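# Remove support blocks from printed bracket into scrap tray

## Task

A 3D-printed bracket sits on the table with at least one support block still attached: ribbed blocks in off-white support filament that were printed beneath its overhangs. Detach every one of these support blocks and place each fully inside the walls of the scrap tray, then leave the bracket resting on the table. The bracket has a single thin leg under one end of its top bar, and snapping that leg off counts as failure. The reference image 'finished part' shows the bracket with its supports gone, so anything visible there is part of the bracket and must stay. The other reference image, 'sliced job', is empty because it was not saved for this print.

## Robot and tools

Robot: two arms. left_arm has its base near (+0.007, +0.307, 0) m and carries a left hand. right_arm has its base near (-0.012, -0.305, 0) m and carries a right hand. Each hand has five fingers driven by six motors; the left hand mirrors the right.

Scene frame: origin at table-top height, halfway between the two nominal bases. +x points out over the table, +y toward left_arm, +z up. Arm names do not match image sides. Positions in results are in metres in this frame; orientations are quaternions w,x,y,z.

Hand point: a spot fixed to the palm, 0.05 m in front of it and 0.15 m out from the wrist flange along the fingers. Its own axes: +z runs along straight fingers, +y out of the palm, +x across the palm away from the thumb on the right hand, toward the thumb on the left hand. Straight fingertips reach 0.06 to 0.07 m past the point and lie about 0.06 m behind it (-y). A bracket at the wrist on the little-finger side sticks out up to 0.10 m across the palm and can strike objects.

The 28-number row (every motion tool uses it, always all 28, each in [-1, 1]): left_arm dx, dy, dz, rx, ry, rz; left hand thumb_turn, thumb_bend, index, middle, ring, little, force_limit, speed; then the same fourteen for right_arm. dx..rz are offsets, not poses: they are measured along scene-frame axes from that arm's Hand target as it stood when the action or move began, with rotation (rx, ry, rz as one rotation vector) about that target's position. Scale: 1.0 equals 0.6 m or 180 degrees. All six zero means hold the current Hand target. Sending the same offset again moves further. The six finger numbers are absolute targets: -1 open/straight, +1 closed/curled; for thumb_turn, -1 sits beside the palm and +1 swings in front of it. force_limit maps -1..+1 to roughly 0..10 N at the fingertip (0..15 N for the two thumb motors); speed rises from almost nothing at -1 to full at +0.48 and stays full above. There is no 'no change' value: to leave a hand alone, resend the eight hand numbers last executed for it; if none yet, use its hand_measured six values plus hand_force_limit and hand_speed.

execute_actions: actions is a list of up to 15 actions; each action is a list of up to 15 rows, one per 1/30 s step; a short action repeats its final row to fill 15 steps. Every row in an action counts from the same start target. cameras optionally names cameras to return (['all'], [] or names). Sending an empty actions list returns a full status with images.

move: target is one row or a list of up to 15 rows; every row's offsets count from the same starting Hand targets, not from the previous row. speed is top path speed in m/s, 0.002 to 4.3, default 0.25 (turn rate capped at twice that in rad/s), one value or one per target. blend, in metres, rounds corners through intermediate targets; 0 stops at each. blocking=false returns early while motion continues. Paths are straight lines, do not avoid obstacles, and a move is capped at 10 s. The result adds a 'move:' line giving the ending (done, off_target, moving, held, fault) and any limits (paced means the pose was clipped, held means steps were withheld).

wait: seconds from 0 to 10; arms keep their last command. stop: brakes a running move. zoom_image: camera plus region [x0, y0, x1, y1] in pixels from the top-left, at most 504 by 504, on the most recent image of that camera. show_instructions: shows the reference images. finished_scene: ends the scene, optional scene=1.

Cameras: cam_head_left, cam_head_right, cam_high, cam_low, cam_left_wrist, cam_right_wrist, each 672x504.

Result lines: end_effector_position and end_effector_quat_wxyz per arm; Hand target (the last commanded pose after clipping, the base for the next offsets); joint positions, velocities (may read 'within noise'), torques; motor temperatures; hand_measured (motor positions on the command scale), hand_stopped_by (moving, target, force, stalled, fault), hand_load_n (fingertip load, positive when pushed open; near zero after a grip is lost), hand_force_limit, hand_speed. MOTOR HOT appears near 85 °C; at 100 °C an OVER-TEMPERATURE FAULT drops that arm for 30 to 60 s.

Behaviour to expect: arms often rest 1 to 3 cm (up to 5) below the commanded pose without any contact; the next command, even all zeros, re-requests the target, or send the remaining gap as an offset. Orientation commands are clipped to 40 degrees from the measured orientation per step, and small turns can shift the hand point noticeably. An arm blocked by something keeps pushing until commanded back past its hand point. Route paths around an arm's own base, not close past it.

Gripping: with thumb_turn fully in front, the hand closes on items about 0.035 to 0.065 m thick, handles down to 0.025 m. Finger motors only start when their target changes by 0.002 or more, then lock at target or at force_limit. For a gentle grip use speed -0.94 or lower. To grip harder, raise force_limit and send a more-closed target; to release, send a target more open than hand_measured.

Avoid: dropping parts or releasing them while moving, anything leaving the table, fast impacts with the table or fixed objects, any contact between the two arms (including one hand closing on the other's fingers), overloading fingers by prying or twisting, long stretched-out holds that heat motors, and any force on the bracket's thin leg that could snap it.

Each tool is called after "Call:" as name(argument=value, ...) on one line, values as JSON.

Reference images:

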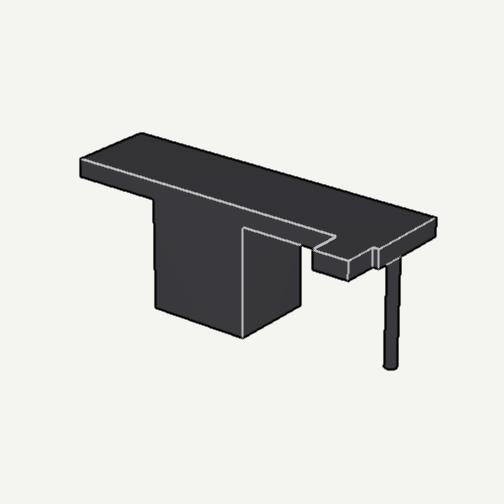

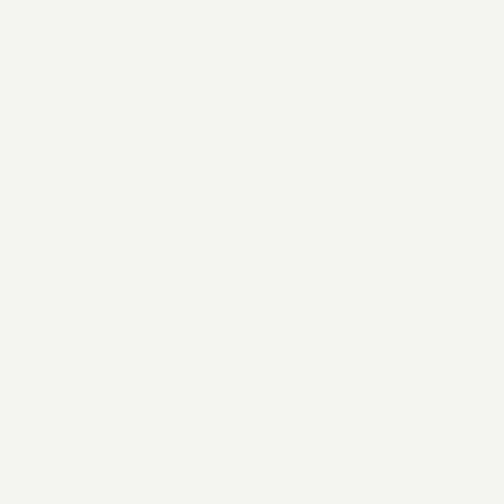

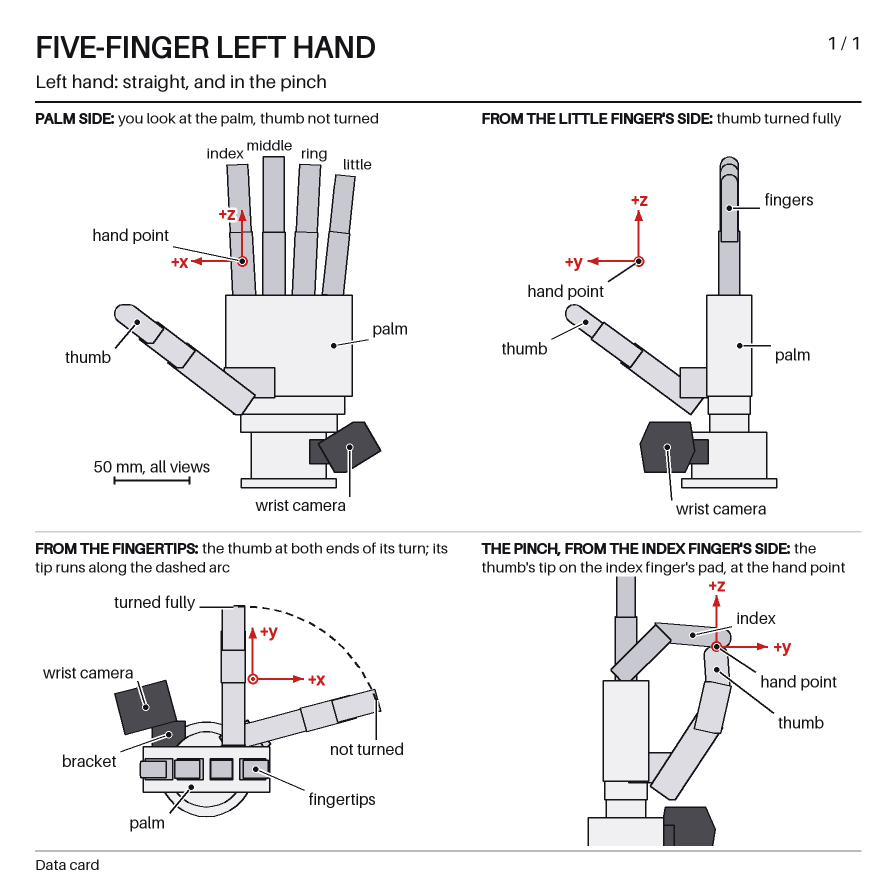

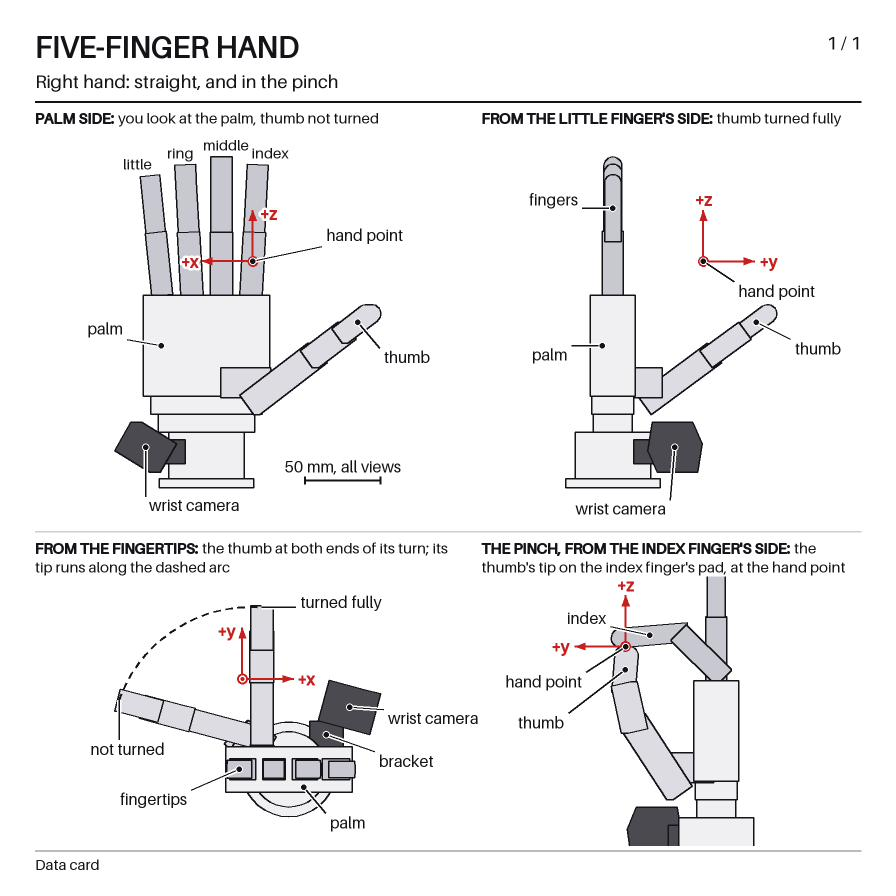

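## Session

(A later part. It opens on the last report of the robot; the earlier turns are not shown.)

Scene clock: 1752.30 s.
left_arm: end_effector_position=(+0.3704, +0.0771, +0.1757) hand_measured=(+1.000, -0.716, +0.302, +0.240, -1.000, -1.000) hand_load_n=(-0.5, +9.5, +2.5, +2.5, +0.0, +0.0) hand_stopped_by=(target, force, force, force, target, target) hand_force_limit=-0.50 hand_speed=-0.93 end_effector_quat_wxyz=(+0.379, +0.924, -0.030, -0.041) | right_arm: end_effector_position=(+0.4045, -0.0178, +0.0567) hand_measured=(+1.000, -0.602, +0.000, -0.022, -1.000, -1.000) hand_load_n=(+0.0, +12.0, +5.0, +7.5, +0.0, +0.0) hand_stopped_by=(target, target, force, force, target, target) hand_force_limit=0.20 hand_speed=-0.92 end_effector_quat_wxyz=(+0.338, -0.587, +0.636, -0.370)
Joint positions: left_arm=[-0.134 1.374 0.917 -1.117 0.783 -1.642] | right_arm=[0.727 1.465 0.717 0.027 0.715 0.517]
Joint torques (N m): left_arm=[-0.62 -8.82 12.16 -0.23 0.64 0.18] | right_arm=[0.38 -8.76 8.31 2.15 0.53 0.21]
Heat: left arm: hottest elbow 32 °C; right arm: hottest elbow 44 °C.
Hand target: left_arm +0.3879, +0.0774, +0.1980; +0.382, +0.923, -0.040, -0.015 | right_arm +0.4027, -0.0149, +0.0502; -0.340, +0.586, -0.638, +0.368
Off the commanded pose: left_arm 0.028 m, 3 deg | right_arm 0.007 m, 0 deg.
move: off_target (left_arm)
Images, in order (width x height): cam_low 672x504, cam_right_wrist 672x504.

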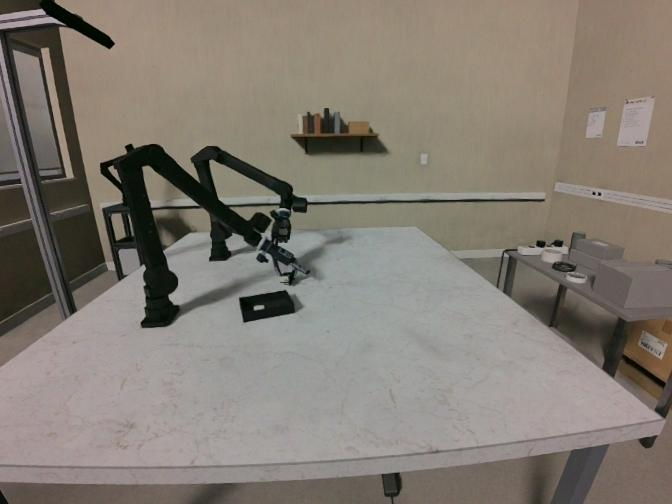

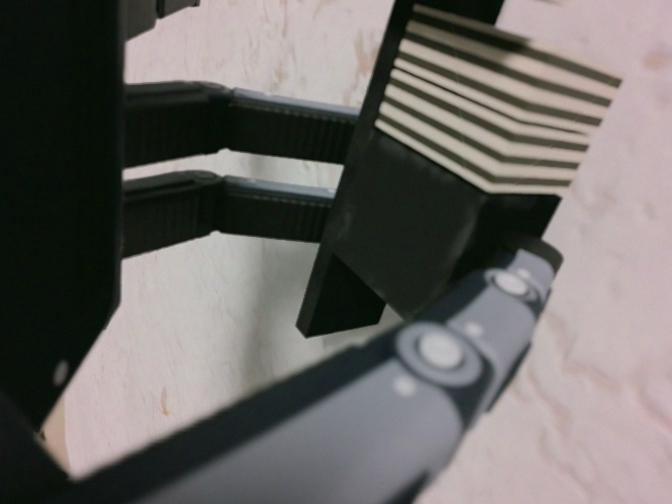

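Call:
move(target=[0.0,0,0,0,0,0,1,-0.2,0.42,0.6,-1,-1,-0.5,-0.93,0,0,-0.016,0,0,0,1,-0.6,0.2,0.2,-1,-1,0.2,-0.92], speed=0.02, cameras=["cam_low","cam_right_wrist"])

Call:
zoom_image(camera="cam_low", region=[235, 225, 335, 300])

Scene clock: 1759.07 s.
left_arm: end_effector_position=(+0.3704, +0.0771, +0.1757) hand_measured=(+1.000, -0.716, +0.302, +0.240, -1.000, -1.000) hand_load_n=(+0.0, +9.5, +2.5, +2.5, +0.0, +0.0) hand_stopped_by=(target, force, force, force, target, target) hand_force_limit=-0.50 hand_speed=-0.93 end_effector_quat_wxyz=(+0.379, +0.924, -0.030, -0.041) | right_arm: end_effector_position=(+0.4049, -0.0176, +0.0481) hand_measured=(+1.000, -0.602, +0.000, -0.022, -1.000, -1.000) hand_load_n=(+0.5, +12.0, +5.0, +7.5, +0.0, +0.0) hand_stopped_by=(target, target, force, force, target, target) hand_force_limit=0.20 hand_speed=-0.92 end_effector_quat_wxyz=(+0.339, -0.586, +0.636, -0.370)
Joint positions: left_arm=[-0.134 1.374 0.917 -1.117 0.783 -1.642] | right_arm=[0.727 1.486 0.708 0.059 0.716 0.517]
Joint torques (N m): left_arm=[-0.56 -8.7 12.14 -0.21 0.64 0.18] | right_arm=[0.38 -8.76 8.03 2.14 0.5 0.21]
Heat: left arm: hottest elbow 32 °C; right arm: hottest elbow 44 °C.
Hand target: left_arm +0.3879, +0.0774, +0.1980; +0.382, +0.923, -0.040, -0.015 | right_arm +0.4026, -0.0150, +0.0404; -0.339, +0.586, -0.638, +0.368
Off the commanded pose: left_arm 0.028 m, 3 deg | right_arm 0.008 m, 0 deg.
move: off_target (left_arm)
Images, in order (width x height): cam_low 672x504, cam_right_wrist 672x504.

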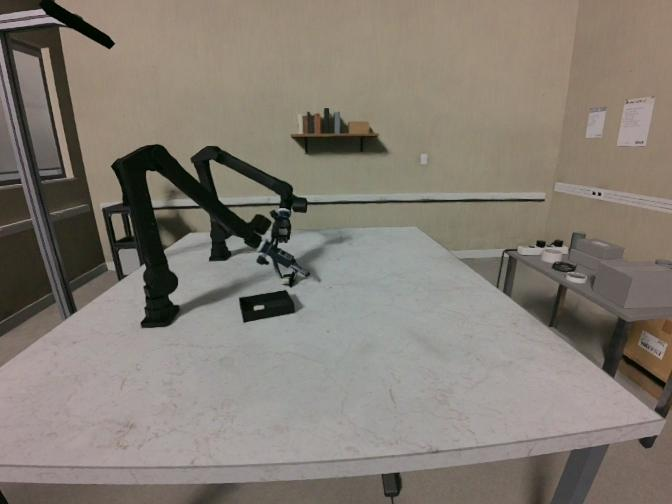

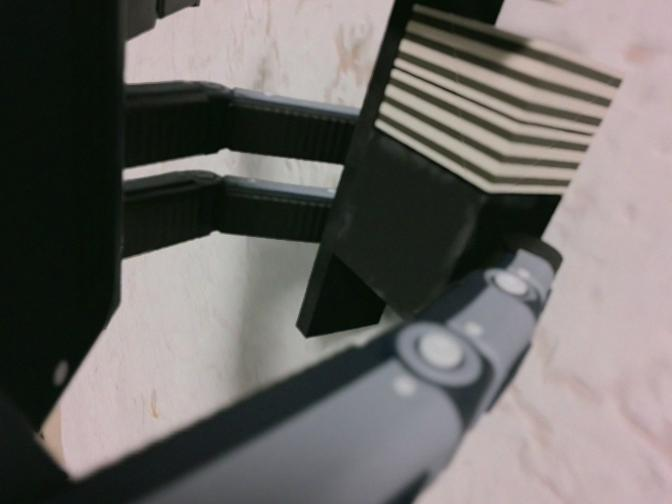

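Scaled by 5.040 from the camera's 672x504 image, which has a finer 960x720 frame.

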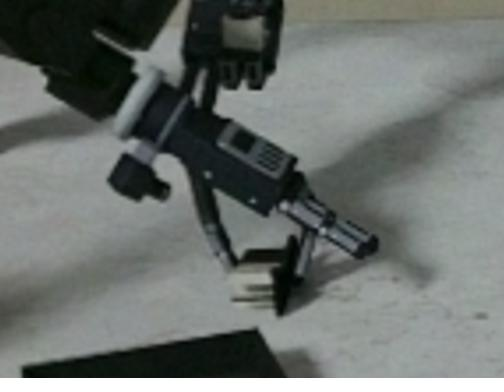

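Call:
move(target=[0.0,0,0,0,0,0,1,-0.2,0.42,0.6,-1,-1,-0.5,-0.93,0,0,-0.01,0,0,0,1,-0.6,0.2,0.2,-1,-1,0.2,-0.92], speed=0.02, cameras=["cam_right_wrist"])

Scene clock: 1766.33 s.
left_arm: end_effector_position=(+0.3704, +0.0771, +0.1757) hand_measured=(+1.000, -0.716, +0.302, +0.240, -1.000, -1.000) hand_load_n=(+0.0, +9.5, +2.5, +2.5, +0.0, +0.0) hand_stopped_by=(target, force, force, force, target, target) hand_force_limit=-0.50 hand_speed=-0.93 end_effector_quat_wxyz=(+0.379, +0.924, -0.030, -0.041) | right_arm: end_effector_position=(+0.4078, -0.0155, +0.0482) hand_measured=(+1.000, -0.602, +0.000, -0.022, -1.000, -1.000) hand_load_n=(+0.0, +11.5, +5.5, +7.5, +0.0, +0.0) hand_stopped_by=(target, target, force, force, target, target) hand_force_limit=0.20 hand_speed=-0.92 end_effector_quat_wxyz=(+0.345, -0.582, +0.636, -0.371)
Joint positions: left_arm=[-0.134 1.374 0.917 -1.117 0.783 -1.642] | right_arm=[0.727 1.494 0.708 0.082 0.718 0.517]
Joint torques (N m): left_arm=[-0.56 -8.7 12.16 -0.21 0.65 0.18] | right_arm=[0.44 -8.35 7.46 2.1 0.41 0.21]
Heat: left arm: hottest elbow 32 °C; right arm: hottest elbow 44 °C.
Hand target: left_arm +0.3879, +0.0774, +0.1980; +0.382, +0.923, -0.040, -0.015 | right_arm +0.4026, -0.0150, +0.0344; +0.339, -0.586, +0.638, -0.368
Off the commanded pose: left_arm 0.028 m, 3 deg | right_arm 0.015 m, 1 deg.
move: off_target (left_arm, right_arm)
Images, in order (width x height): cam_right_wrist 672x504.

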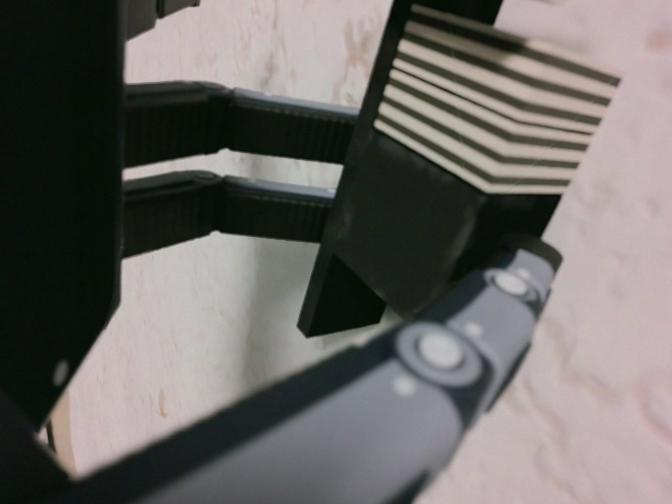

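Call:
execute_actions(actions=[[[0,0,0,0,0,0,1,-0.2,0.42,0.6,-1,-1,-0.5,-0.93,0,0,0.013,0,0,0,1,-0.75,-0.4,-0.4,-1,-1,0.2,-0.6]]], cameras=["cam_right_wrist"])

Scene clock: 1772.17 s.
left_arm: end_effector_position=(+0.3704, +0.0771, +0.1757) hand_measured=(+1.000, -0.716, +0.302, +0.240, -1.000, -1.000) hand_load_n=(-0.5, +9.5, +2.5, +2.5, +0.0, +0.0) hand_stopped_by=(target, force, force, force, target, target) hand_force_limit=-0.50 hand_speed=-0.93 end_effector_quat_wxyz=(+0.379, +0.924, -0.030, -0.041) | right_arm: end_effector_position=(+0.4078, -0.0154, +0.0482) hand_measured=(+1.000, -0.750, -0.400, -0.400, -1.000, -1.000) hand_load_n=(+0.0, +0.0, -0.5, +0.0, +0.0, +0.0) hand_stopped_by=(target, target, target, target, target, target) hand_force_limit=0.20 hand_speed=-0.60 end_effector_quat_wxyz=(+0.345, -0.582, +0.636, -0.371)
Joint positions: left_arm=[-0.134 1.374 0.917 -1.117 0.783 -1.642] | right_arm=[0.727 1.494 0.708 0.082 0.718 0.517]
Joint torques (N m): left_arm=[-0.62 -8.76 12.16 -0.23 0.65 0.18] | right_arm=[0.44 -9.82 8.14 1.03 0.42 0.21]
Heat: left arm: hottest elbow 32 °C; right arm: hottest elbow 43 °C.
Hand target: left_arm +0.3879, +0.0774, +0.1980; +0.382, +0.923, -0.040, -0.015 | right_arm +0.4026, -0.0150, +0.0422; +0.339, -0.586, +0.637, -0.368
Off the commanded pose: left_arm 0.028 m, 3 deg | right_arm 0.008 m, 1 deg.
Images, in order (width x height): cam_right_wrist 672x504.

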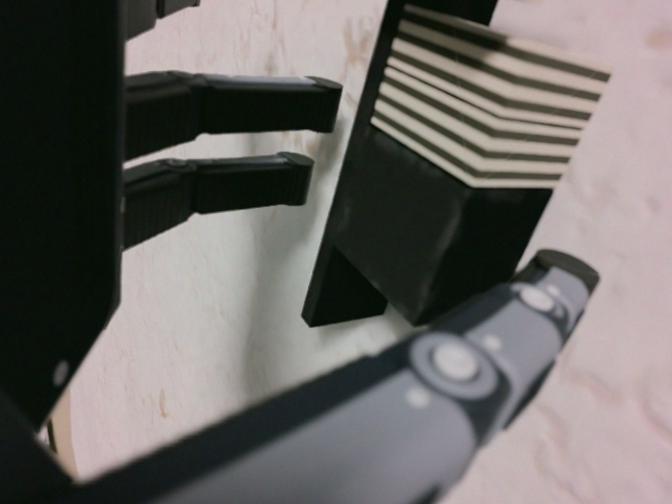

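Call:
move(target=[[0.0,0,0,0,0,0,1,-0.2,0.42,0.6,-1,-1,-0.5,-0.93,0,0,0,0,0,0,1,-0.75,-1,-1,-1,-1,0.2,-0.3],[0.0,0,0,0,0,0,1,-0.2,0.42,0.6,-1,-1,-0.5,-0.93,-0.02,0,0.14,0,0,0,1,-0.75,-1,-1,-1,-1,0.2,-0.3],[0.0,0,0,0,0,0,1,-0.2,0.42,0.6,-1,-1,-0.5,-0.93,-0.2998,-0.84,0.315,0,0,0,1,-0.75,-1,-1,-1,-1,0.2,-0.3]], speed=[0.1,0.1,0.2], cameras=["all"])

Scene clock: 1786.90 s.
left_arm: end_effector_position=(+0.3704, +0.0771, +0.1757) hand_measured=(+1.000, -0.716, +0.302, +0.240, -1.000, -1.000) hand_load_n=(+0.0, +9.0, +2.5, +2.5, -0.5, +0.0) hand_stopped_by=(target, force, force, force, target, target) hand_force_limit=-0.50 hand_speed=-0.93 end_effector_quat_wxyz=(+0.379, +0.924, -0.030, -0.041) | right_arm: end_effector_position=(+0.2201, -0.5063, +0.2114) hand_measured=(+1.000, -0.750, -1.000, -1.000, -1.000, -1.000) hand_load_n=(+0.0, +0.0, +0.0, +0.0, +0.0, +0.0) hand_stopped_by=(target, target, target, target, target, target) hand_force_limit=0.20 hand_speed=-0.30 end_effector_quat_wxyz=(+0.347, -0.581, +0.646, -0.353)
Joint positions: left_arm=[-0.134 1.374 0.917 -1.117 0.783 -1.642] | right_arm=[-1.222 0.844 0.745 -0.834 -0.882 -0.762]
Joint torques (N m): left_arm=[-0.67 -8.7 12.16 -0.21 0.64 0.17] | right_arm=[-0.67 -2.2 16.03 0.65 -0.53 0]
Heat: left arm: hottest elbow 33 °C; right arm: hottest elbow 43 °C.
Hand target: left_arm +0.3879, +0.0774, +0.1980; +0.382, +0.923, -0.040, -0.015 | right_arm +0.2227, -0.5190, +0.2312; +0.339, -0.586, +0.638, -0.368
Off the commanded pose: left_arm 0.028 m, 3 deg | right_arm 0.024 m, 2 deg.
move: off_target (left_arm, right_arm)

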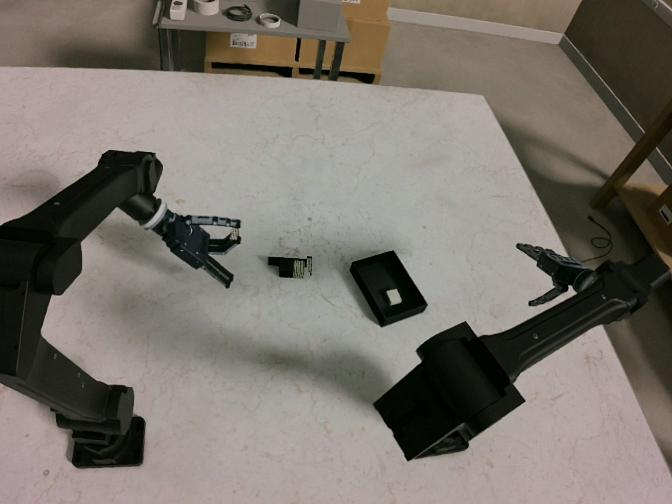

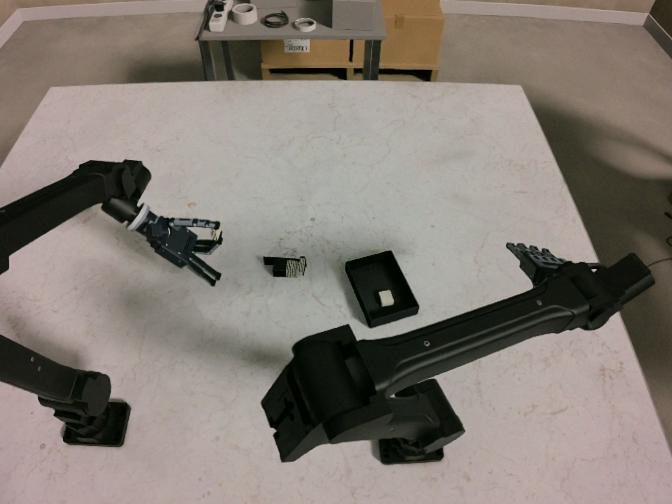

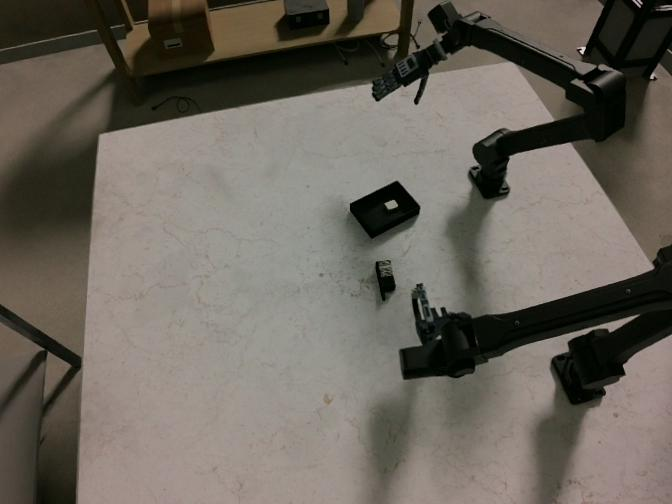

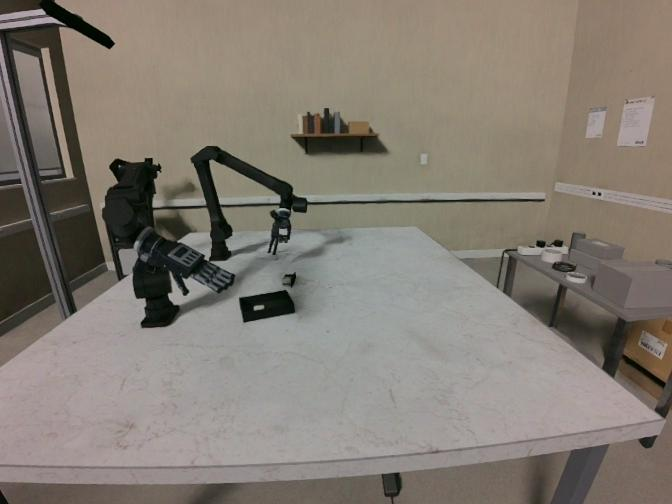

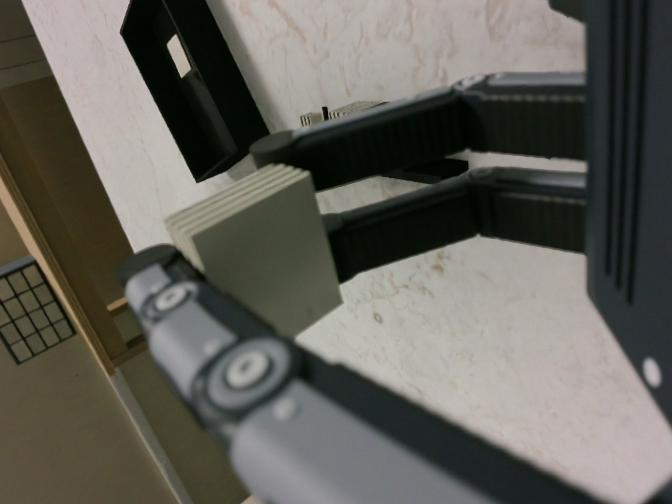

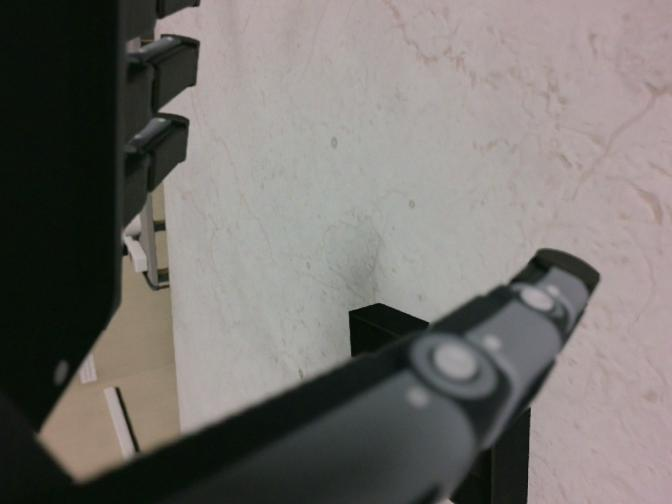

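Call:
move(target=[[-0.0538,-0.5957,-0.005,0.161,-0.6912,-0.5182,1,-0.2,0.42,0.6,-1,-1,-0.5,-0.93,0,0,0,0,0,0,1,-0.75,-1,-1,-1,-1,0.2,-0.3],[-0.0538,-0.5957,-0.145,0.161,-0.6912,-0.5182,1,-0.2,0.42,0.6,-1,-1,-0.5,-0.93,0,0,0,0,0,0,1,-0.75,-1,-1,-1,-1,0.2,-0.3]], speed=[0.25,0.1], cameras=["cam_head_left","cam_low","cam_high","cam_left_wrist"])

Call:
zoom_image(camera="cam_head_left", region=[330, 210, 450, 340])

Call:
zoom_image(camera="cam_high", region=[330, 140, 440, 250])

Scene clock: 1810.20 s.
left_arm: end_effector_position=(+0.3592, -0.2797, +0.1251) hand_measured=(+1.000, -0.716, +0.302, +0.240, -1.000, -1.000) hand_load_n=(-0.5, +9.5, +2.5, +2.5, +0.0, +0.0) hand_stopped_by=(target, force, force, force, target, target) hand_force_limit=-0.50 hand_speed=-0.93 end_effector_quat_wxyz=(+0.134, -0.238, +0.830, -0.487) | right_arm: end_effector_position=(+0.2201, -0.5064, +0.2114) hand_measured=(+1.000, -0.750, -1.000, -1.000, -1.000, -1.000) hand_load_n=(+0.0, +0.0, +0.0, +0.0, +0.0, +0.0) hand_stopped_by=(target, target, target, target, target, target) hand_force_limit=0.20 hand_speed=-0.30 end_effector_quat_wxyz=(+0.346, -0.581, +0.646, -0.353)
Joint positions: left_arm=[-0.971 1.724 1.217 -0.006 0.043 0.015] | right_arm=[-1.222 0.844 0.745 -0.834 -0.882 -0.763]
Joint torques (N m): left_arm=[-1.49 -13.92 8.24 2 0.01 0.18] | right_arm=[-0.67 -2.2 16.03 0.65 -0.53 -0.01]
Heat: left arm: hottest elbow 34 °C; right arm: hottest elbow 46 °C.
Hand target: left_arm +0.3559, -0.2798, +0.1108; +0.133, -0.232, +0.835, -0.481 | right_arm +0.2227, -0.5190, +0.2312; +0.339, -0.586, +0.638, -0.368
Off the commanded pose: left_arm 0.015 m, 1 deg | right_arm 0.024 m, 2 deg.
move: off_target (left_arm, right_arm)
Images, in order (width x height): cam_head_left 672x504, cam_high 672x504, cam_low 672x504, cam_left_wrist 672x504.

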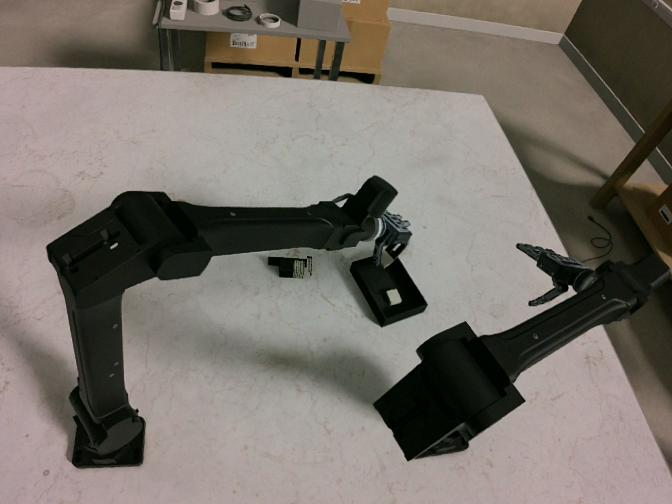

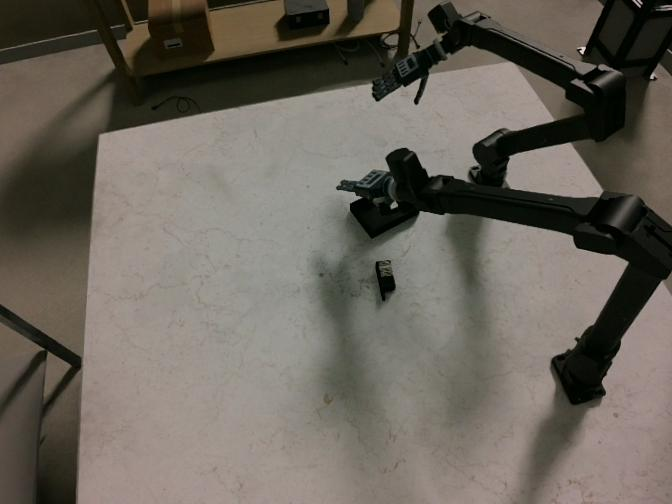

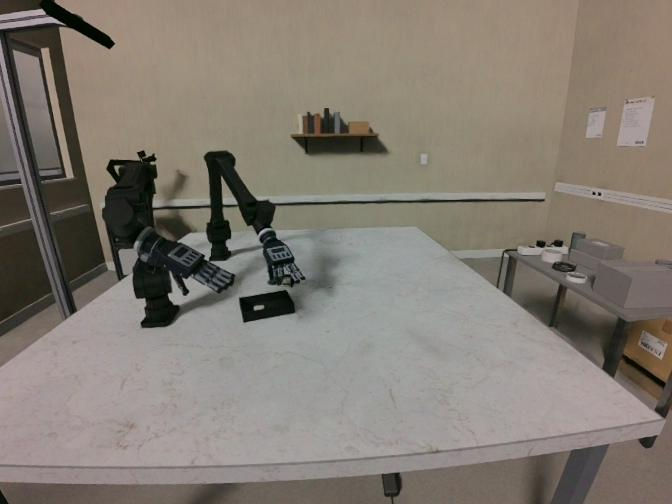

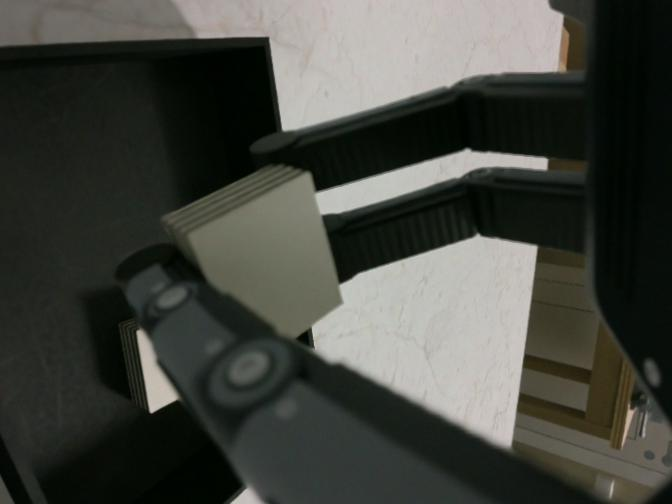

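Scaled by 3.877 from the camera's 672x504 image, which has a finer 960x720 frame.

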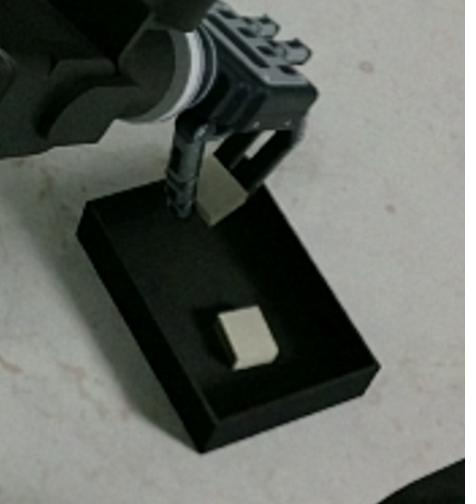

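Scaled by 4.582 from the camera's 672x504 image, which has a finer 960x720 frame.

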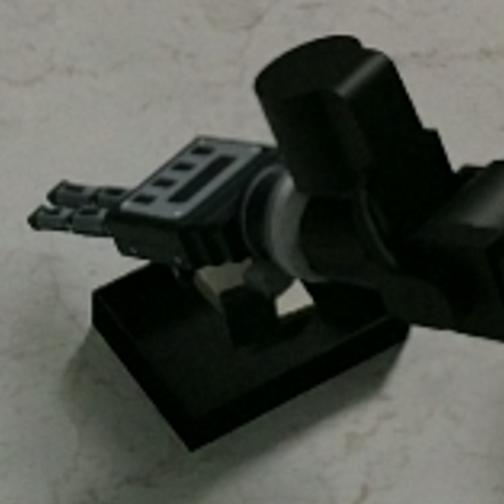

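Call:
move(target=[-0.008,0,-0.058,0,0,0,1,-0.2,0.42,0.6,-1,-1,-0.5,-0.93,0,0,0,0,0,0,1,-0.75,-1,-1,-1,-1,0.2,-0.3], speed=0.07, cameras=["cam_head_left","cam_low","cam_left_wrist"])

Call:
zoom_image(camera="cam_head_left", region=[330, 210, 450, 340])

Call:
zoom_image(camera="cam_low", region=[220, 240, 320, 340])

Scene clock: 1826.23 s.
left_arm: end_effector_position=(+0.3569, -0.2793, +0.0909) hand_measured=(+1.000, -0.716, +0.302, +0.240, -1.000, -1.000) hand_load_n=(-0.5, +9.0, +2.0, +2.5, +0.0, +0.0) hand_stopped_by=(target, force, force, force, target, target) hand_force_limit=-0.50 hand_speed=-0.93 end_effector_quat_wxyz=(+0.135, -0.237, +0.830, -0.487) | right_arm: end_effector_position=(+0.2201, -0.5064, +0.2114) hand_measured=(+1.000, -0.750, -1.000, -1.000, -1.000, -1.000) hand_load_n=(+0.0, +0.0, +0.0, +0.0, +0.0, +0.0) hand_stopped_by=(target, target, target, target, target, target) hand_force_limit=0.20 hand_speed=-0.30 end_effector_quat_wxyz=(+0.346, -0.581, +0.646, -0.353)
Joint positions: left_arm=[-0.975 1.768 1.173 0.083 0.04 0.015] | right_arm=[-1.222 0.844 0.745 -0.834 -0.882 -0.763]
Joint torques (N m): left_arm=[-1.9 -14.39 7.77 1.99 -0.11 0.14] | right_arm=[-0.62 -2.2 16.03 0.64 -0.53 -0.01]
Heat: left arm: hottest elbow 35 °C; right arm: hottest elbow 47 °C.
Hand target: left_arm +0.3511, -0.2799, +0.0761; +0.133, -0.232, +0.835, -0.481 | right_arm +0.2227, -0.5190, +0.2312; +0.339, -0.586, +0.638, -0.368
Off the commanded pose: left_arm 0.016 m, 1 deg | right_arm 0.024 m, 2 deg.
move: off_target (left_arm, right_arm)
Images, in order (width x height): cam_head_left 672x504, cam_low 672x504, cam_left_wrist 672x504.

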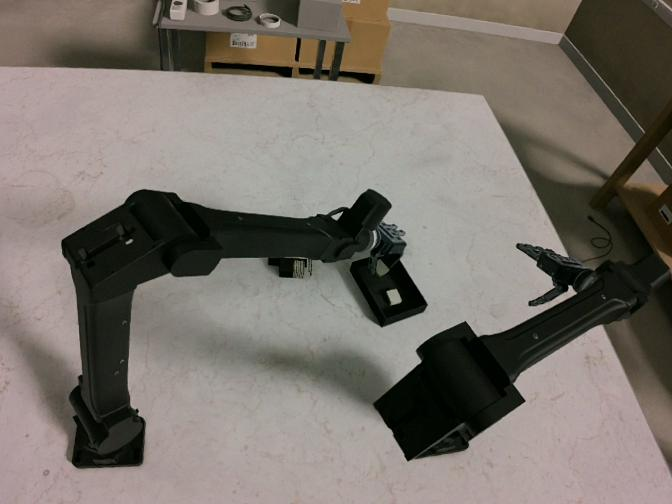

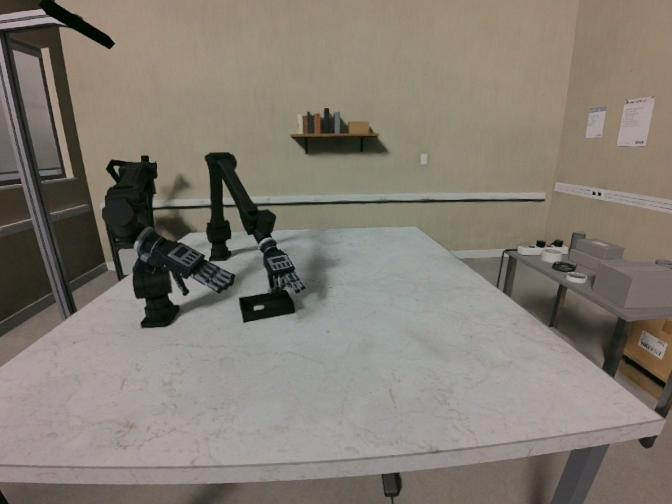

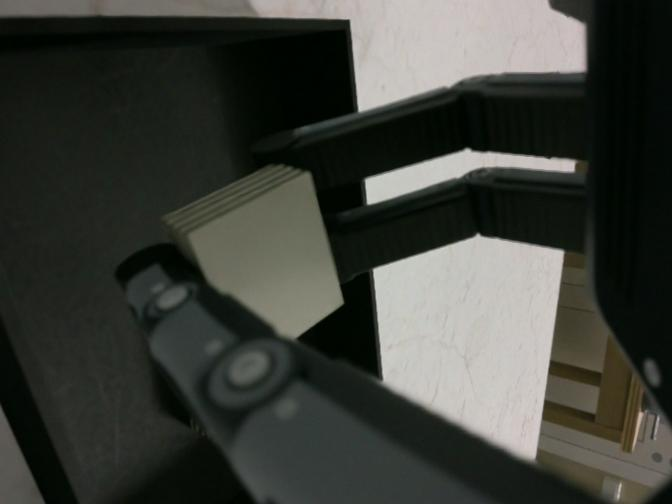

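Scaled by 3.877 from the camera's 672x504 image, which has a finer 960x720 frame.

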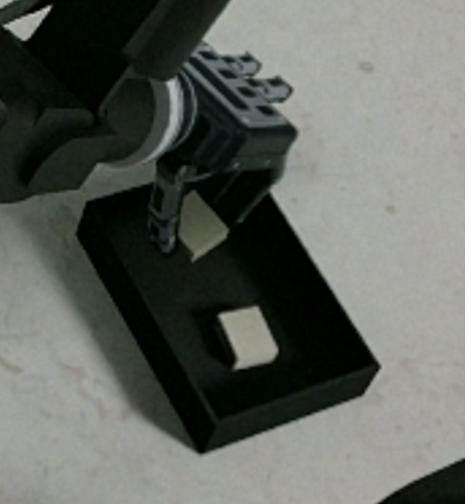

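Scaled by 5.040 from the camera's 672x504 image, which has a finer 960x720 frame.

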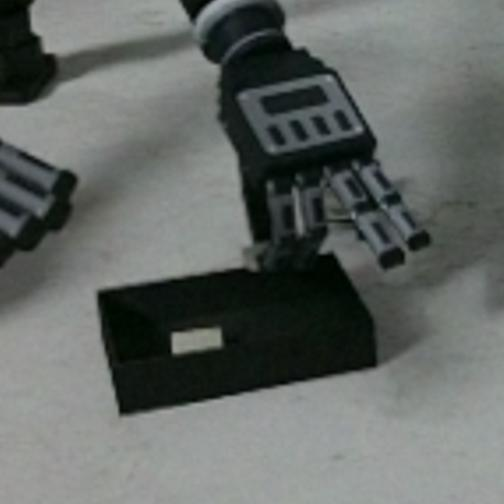

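Call:
move(target=[0,0,-0.02,0,0,0,1,-0.2,0.42,0.6,-1,-1,-0.5,-0.93,0,0,0,0,0,0,1,-0.75,-1,-1,-1,-1,0.2,-0.3], speed=0.05, cameras=["cam_head_left","cam_low","cam_left_wrist"])

Call:
zoom_image(camera="cam_low", region=[220, 240, 320, 340])

Scene clock: 1832.17 s.
left_arm: end_effector_position=(+0.3576, -0.2804, +0.0823) hand_measured=(+1.000, -0.716, +0.302, +0.240, -1.000, -1.000) hand_load_n=(-0.5, +9.5, +2.5, +2.5, +0.0, +0.0) hand_stopped_by=(target, force, force, force, target, target) hand_force_limit=-0.50 hand_speed=-0.93 end_effector_quat_wxyz=(+0.136, -0.236, +0.828, -0.489) | right_arm: end_effector_position=(+0.2201, -0.5064, +0.2114) hand_measured=(+1.000, -0.750, -1.000, -1.000, -1.000, -1.000) hand_load_n=(+0.0, +0.0, +0.0, +0.0, -0.5, +0.0) hand_stopped_by=(target, target, target, target, target, target) hand_force_limit=0.20 hand_speed=-0.30 end_effector_quat_wxyz=(+0.346, -0.581, +0.646, -0.353)
Joint positions: left_arm=[-0.975 1.783 1.164 0.113 0.04 0.015] | right_arm=[-1.222 0.844 0.745 -0.834 -0.882 -0.763]
Joint torques (N m): left_arm=[-1.85 -13.98 7.5 1.96 -0.11 0.15] | right_arm=[-0.62 -2.2 16.03 0.64 -0.53 -0.02]
Heat: left arm: hottest elbow 34 °C; right arm: hottest elbow 48 °C.
Hand target: left_arm +0.3511, -0.2800, +0.0643; +0.133, -0.232, +0.834, -0.482 | right_arm +0.2227, -0.5190, +0.2312; +0.339, -0.586, +0.638, -0.368
Off the commanded pose: left_arm 0.019 m, 1 deg | right_arm 0.024 m, 2 deg.
move: off_target (left_arm, right_arm)
Images, in order (width x height): cam_head_left 672x504, cam_low 672x504, cam_left_wrist 672x504.

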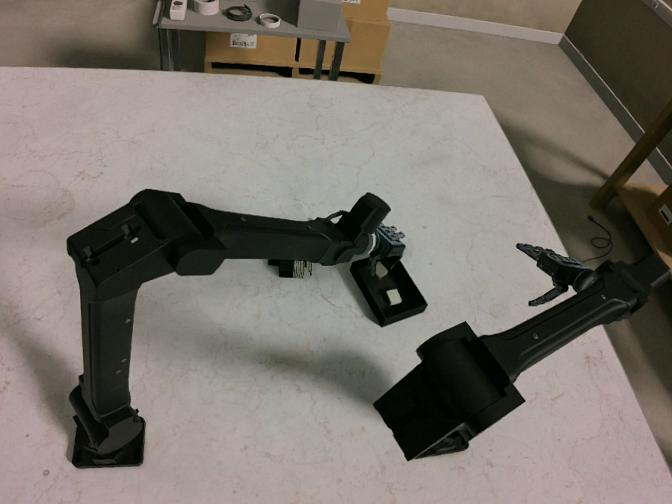

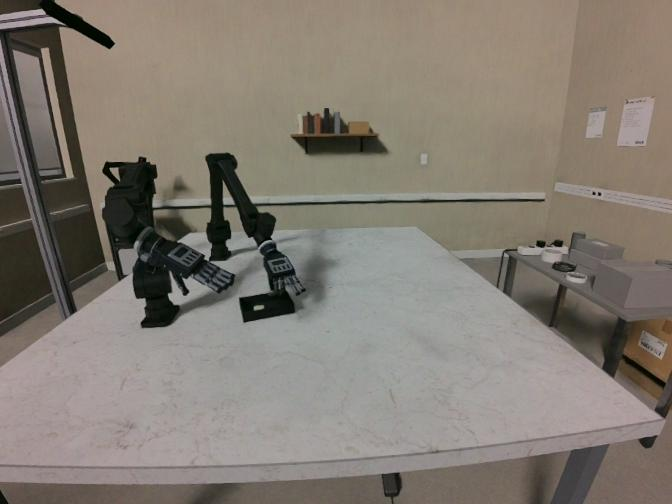

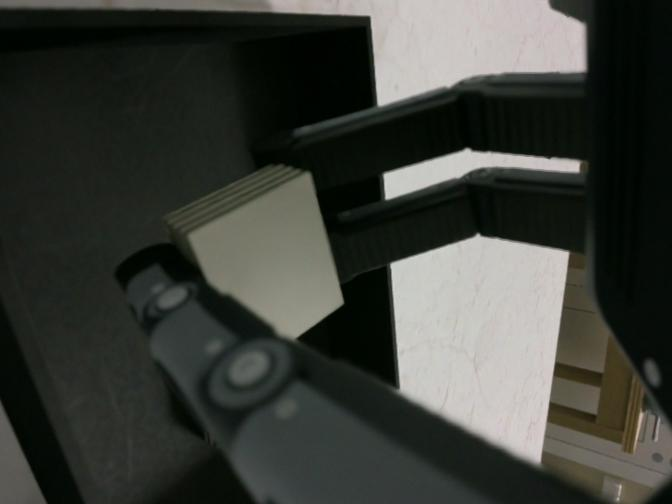

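Scaled by 5.040 from the camera's 672x504 image, which has a finer 960x720 frame.

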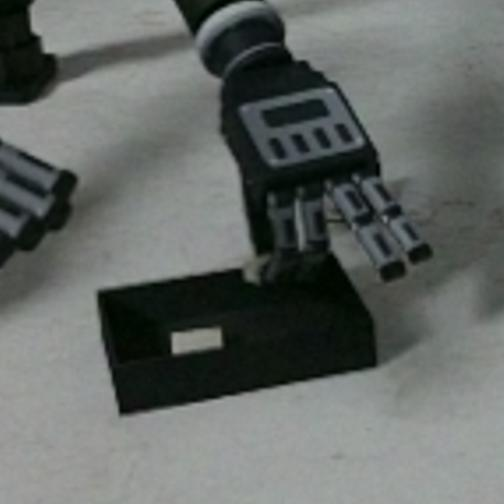

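Call:
move(target=[-0.01,-0.005,-0.018,0,0,0,1,-0.2,0.42,0.6,-1,-1,-0.5,-0.93,0,0,0,0,0,0,1,-0.75,-1,-1,-1,-1,0.2,-0.3], speed=0.05, cameras=["cam_head_left","cam_left_wrist"])

Call:
zoom_image(camera="cam_head_left", region=[330, 210, 450, 340])

Scene clock: 1839.13 s.
left_arm: end_effector_position=(+0.3515, -0.2836, +0.0713) hand_measured=(+1.000, -0.716, +0.302, +0.240, -1.000, -1.000) hand_load_n=(-0.5, +9.5, +2.5, +2.5, +0.0, +0.0) hand_stopped_by=(target, force, force, force, target, target) hand_force_limit=-0.50 hand_speed=-0.93 end_effector_quat_wxyz=(+0.137, -0.234, +0.829, -0.489) | right_arm: end_effector_position=(+0.2201, -0.5064, +0.2114) hand_measured=(+1.000, -0.750, -1.000, -1.000, -1.000, -1.000) hand_load_n=(+0.0, +0.0, +0.0, +0.0, +0.0, +0.0) hand_stopped_by=(target, target, target, target, target, target) hand_force_limit=0.20 hand_speed=-0.30 end_effector_quat_wxyz=(+0.346, -0.581, +0.646, -0.353)
Joint positions: left_arm=[-0.988 1.799 1.153 0.14 0.029 0.015] | right_arm=[-1.222 0.844 0.745 -0.834 -0.882 -0.763]
Joint torques (N m): left_arm=[-1.79 -13.98 7.34 1.99 -0.11 0.08] | right_arm=[-0.62 -2.14 16.03 0.65 -0.53 -0.01]
Heat: left arm: hottest elbow 34 °C; right arm: hottest elbow 48 °C.
Hand target: left_arm +0.3450, -0.2829, +0.0534; +0.133, -0.232, +0.835, -0.481 | right_arm +0.2227, -0.5190, +0.2312; +0.339, -0.586, +0.638, -0.368
Off the commanded pose: left_arm 0.019 m, 1 deg | right_arm 0.024 m, 2 deg.
move: off_target (left_arm, right_arm)
Images, in order (width x height): cam_head_left 672x504, cam_left_wrist 672x504.

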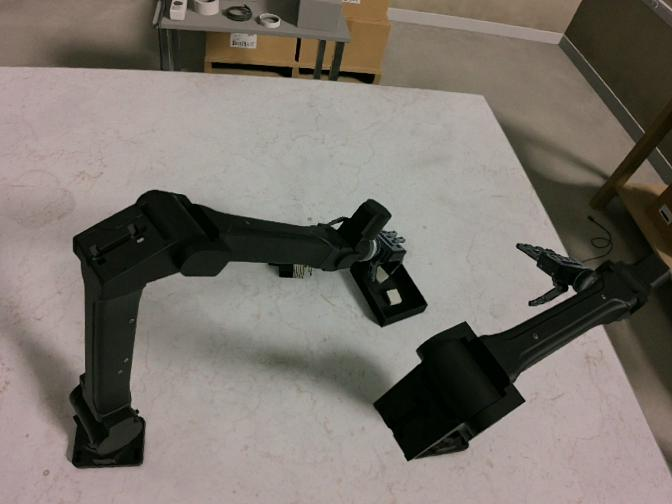

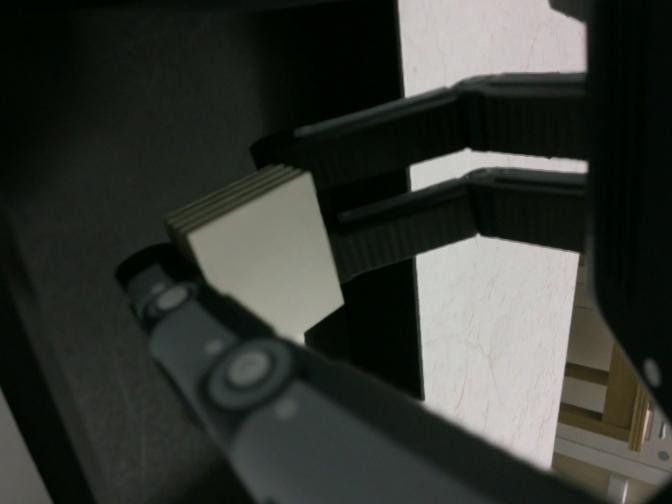

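Scaled by 3.877 from the camera's 672x504 image, which has a finer 960x720 frame.

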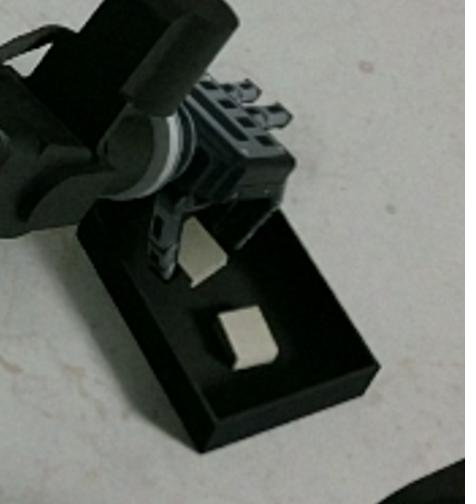

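Call:
execute_actions(actions=[[[0,0,0,0,0,0,1,-0.9,-0.1,-0.1,-1,-1,0.0,-0.7,0,0,0,0,0,0,1,-0.75,-1,-1,-1,-1,0.2,-0.3]]], cameras=["cam_head_left","cam_left_wrist"])

Call:
zoom_image(camera="cam_head_left", region=[330, 210, 450, 340])

Scene clock: 1845.87 s.
left_arm: end_effector_position=(+0.3515, -0.2836, +0.0713) hand_measured=(+1.000, -0.900, -0.100, -0.100, -1.000, -1.000) hand_load_n=(+0.5, +0.0, +0.0, +0.0, -0.5, +0.0) hand_stopped_by=(target, target, target, target, target, target) hand_force_limit=0.00 hand_speed=-0.70 end_effector_quat_wxyz=(+0.137, -0.234, +0.829, -0.489) | right_arm: end_effector_position=(+0.2201, -0.5064, +0.2114) hand_measured=(+1.000, -0.750, -1.000, -1.000, -1.000, -1.000) hand_load_n=(+0.0, +0.0, +0.0, +0.0, +0.0, +0.0) hand_stopped_by=(target, target, target, target, target, target) hand_force_limit=0.20 hand_speed=-0.30 end_effector_quat_wxyz=(+0.346, -0.581, +0.646, -0.353)
Joint positions: left_arm=[-0.988 1.799 1.153 0.14 0.029 0.015] | right_arm=[-1.222 0.844 0.745 -0.834 -0.882 -0.763]
Joint torques (N m): left_arm=[-1.79 -13.98 7.35 1.99 -0.11 0.08] | right_arm=[-0.62 -2.14 16.02 0.64 -0.53 -0.01]
Heat: left arm: hottest elbow 33 °C; right arm: hottest elbow 49 °C.
Hand target: left_arm +0.3450, -0.2829, +0.0534; +0.133, -0.232, +0.835, -0.481 | right_arm +0.2227, -0.5190, +0.2312; +0.339, -0.586, +0.638, -0.368
Off the commanded pose: left_arm 0.019 m, 1 deg | right_arm 0.024 m, 2 deg.
Images, in order (width x height): cam_head_left 672x504, cam_left_wrist 672x504.

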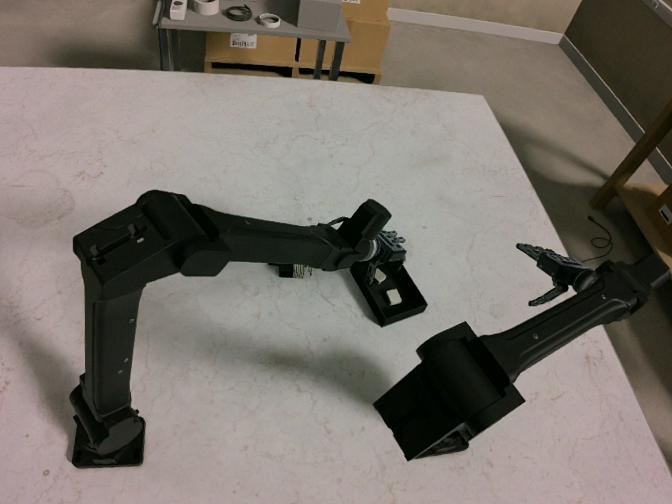

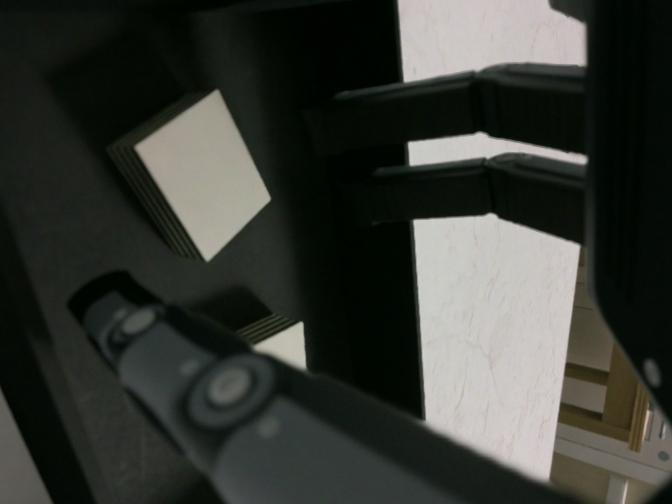

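Scaled by 3.877 from the camera's 672x504 image, which has a finer 960x720 frame.

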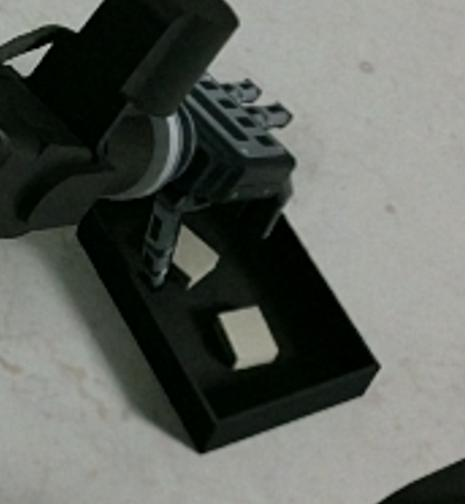

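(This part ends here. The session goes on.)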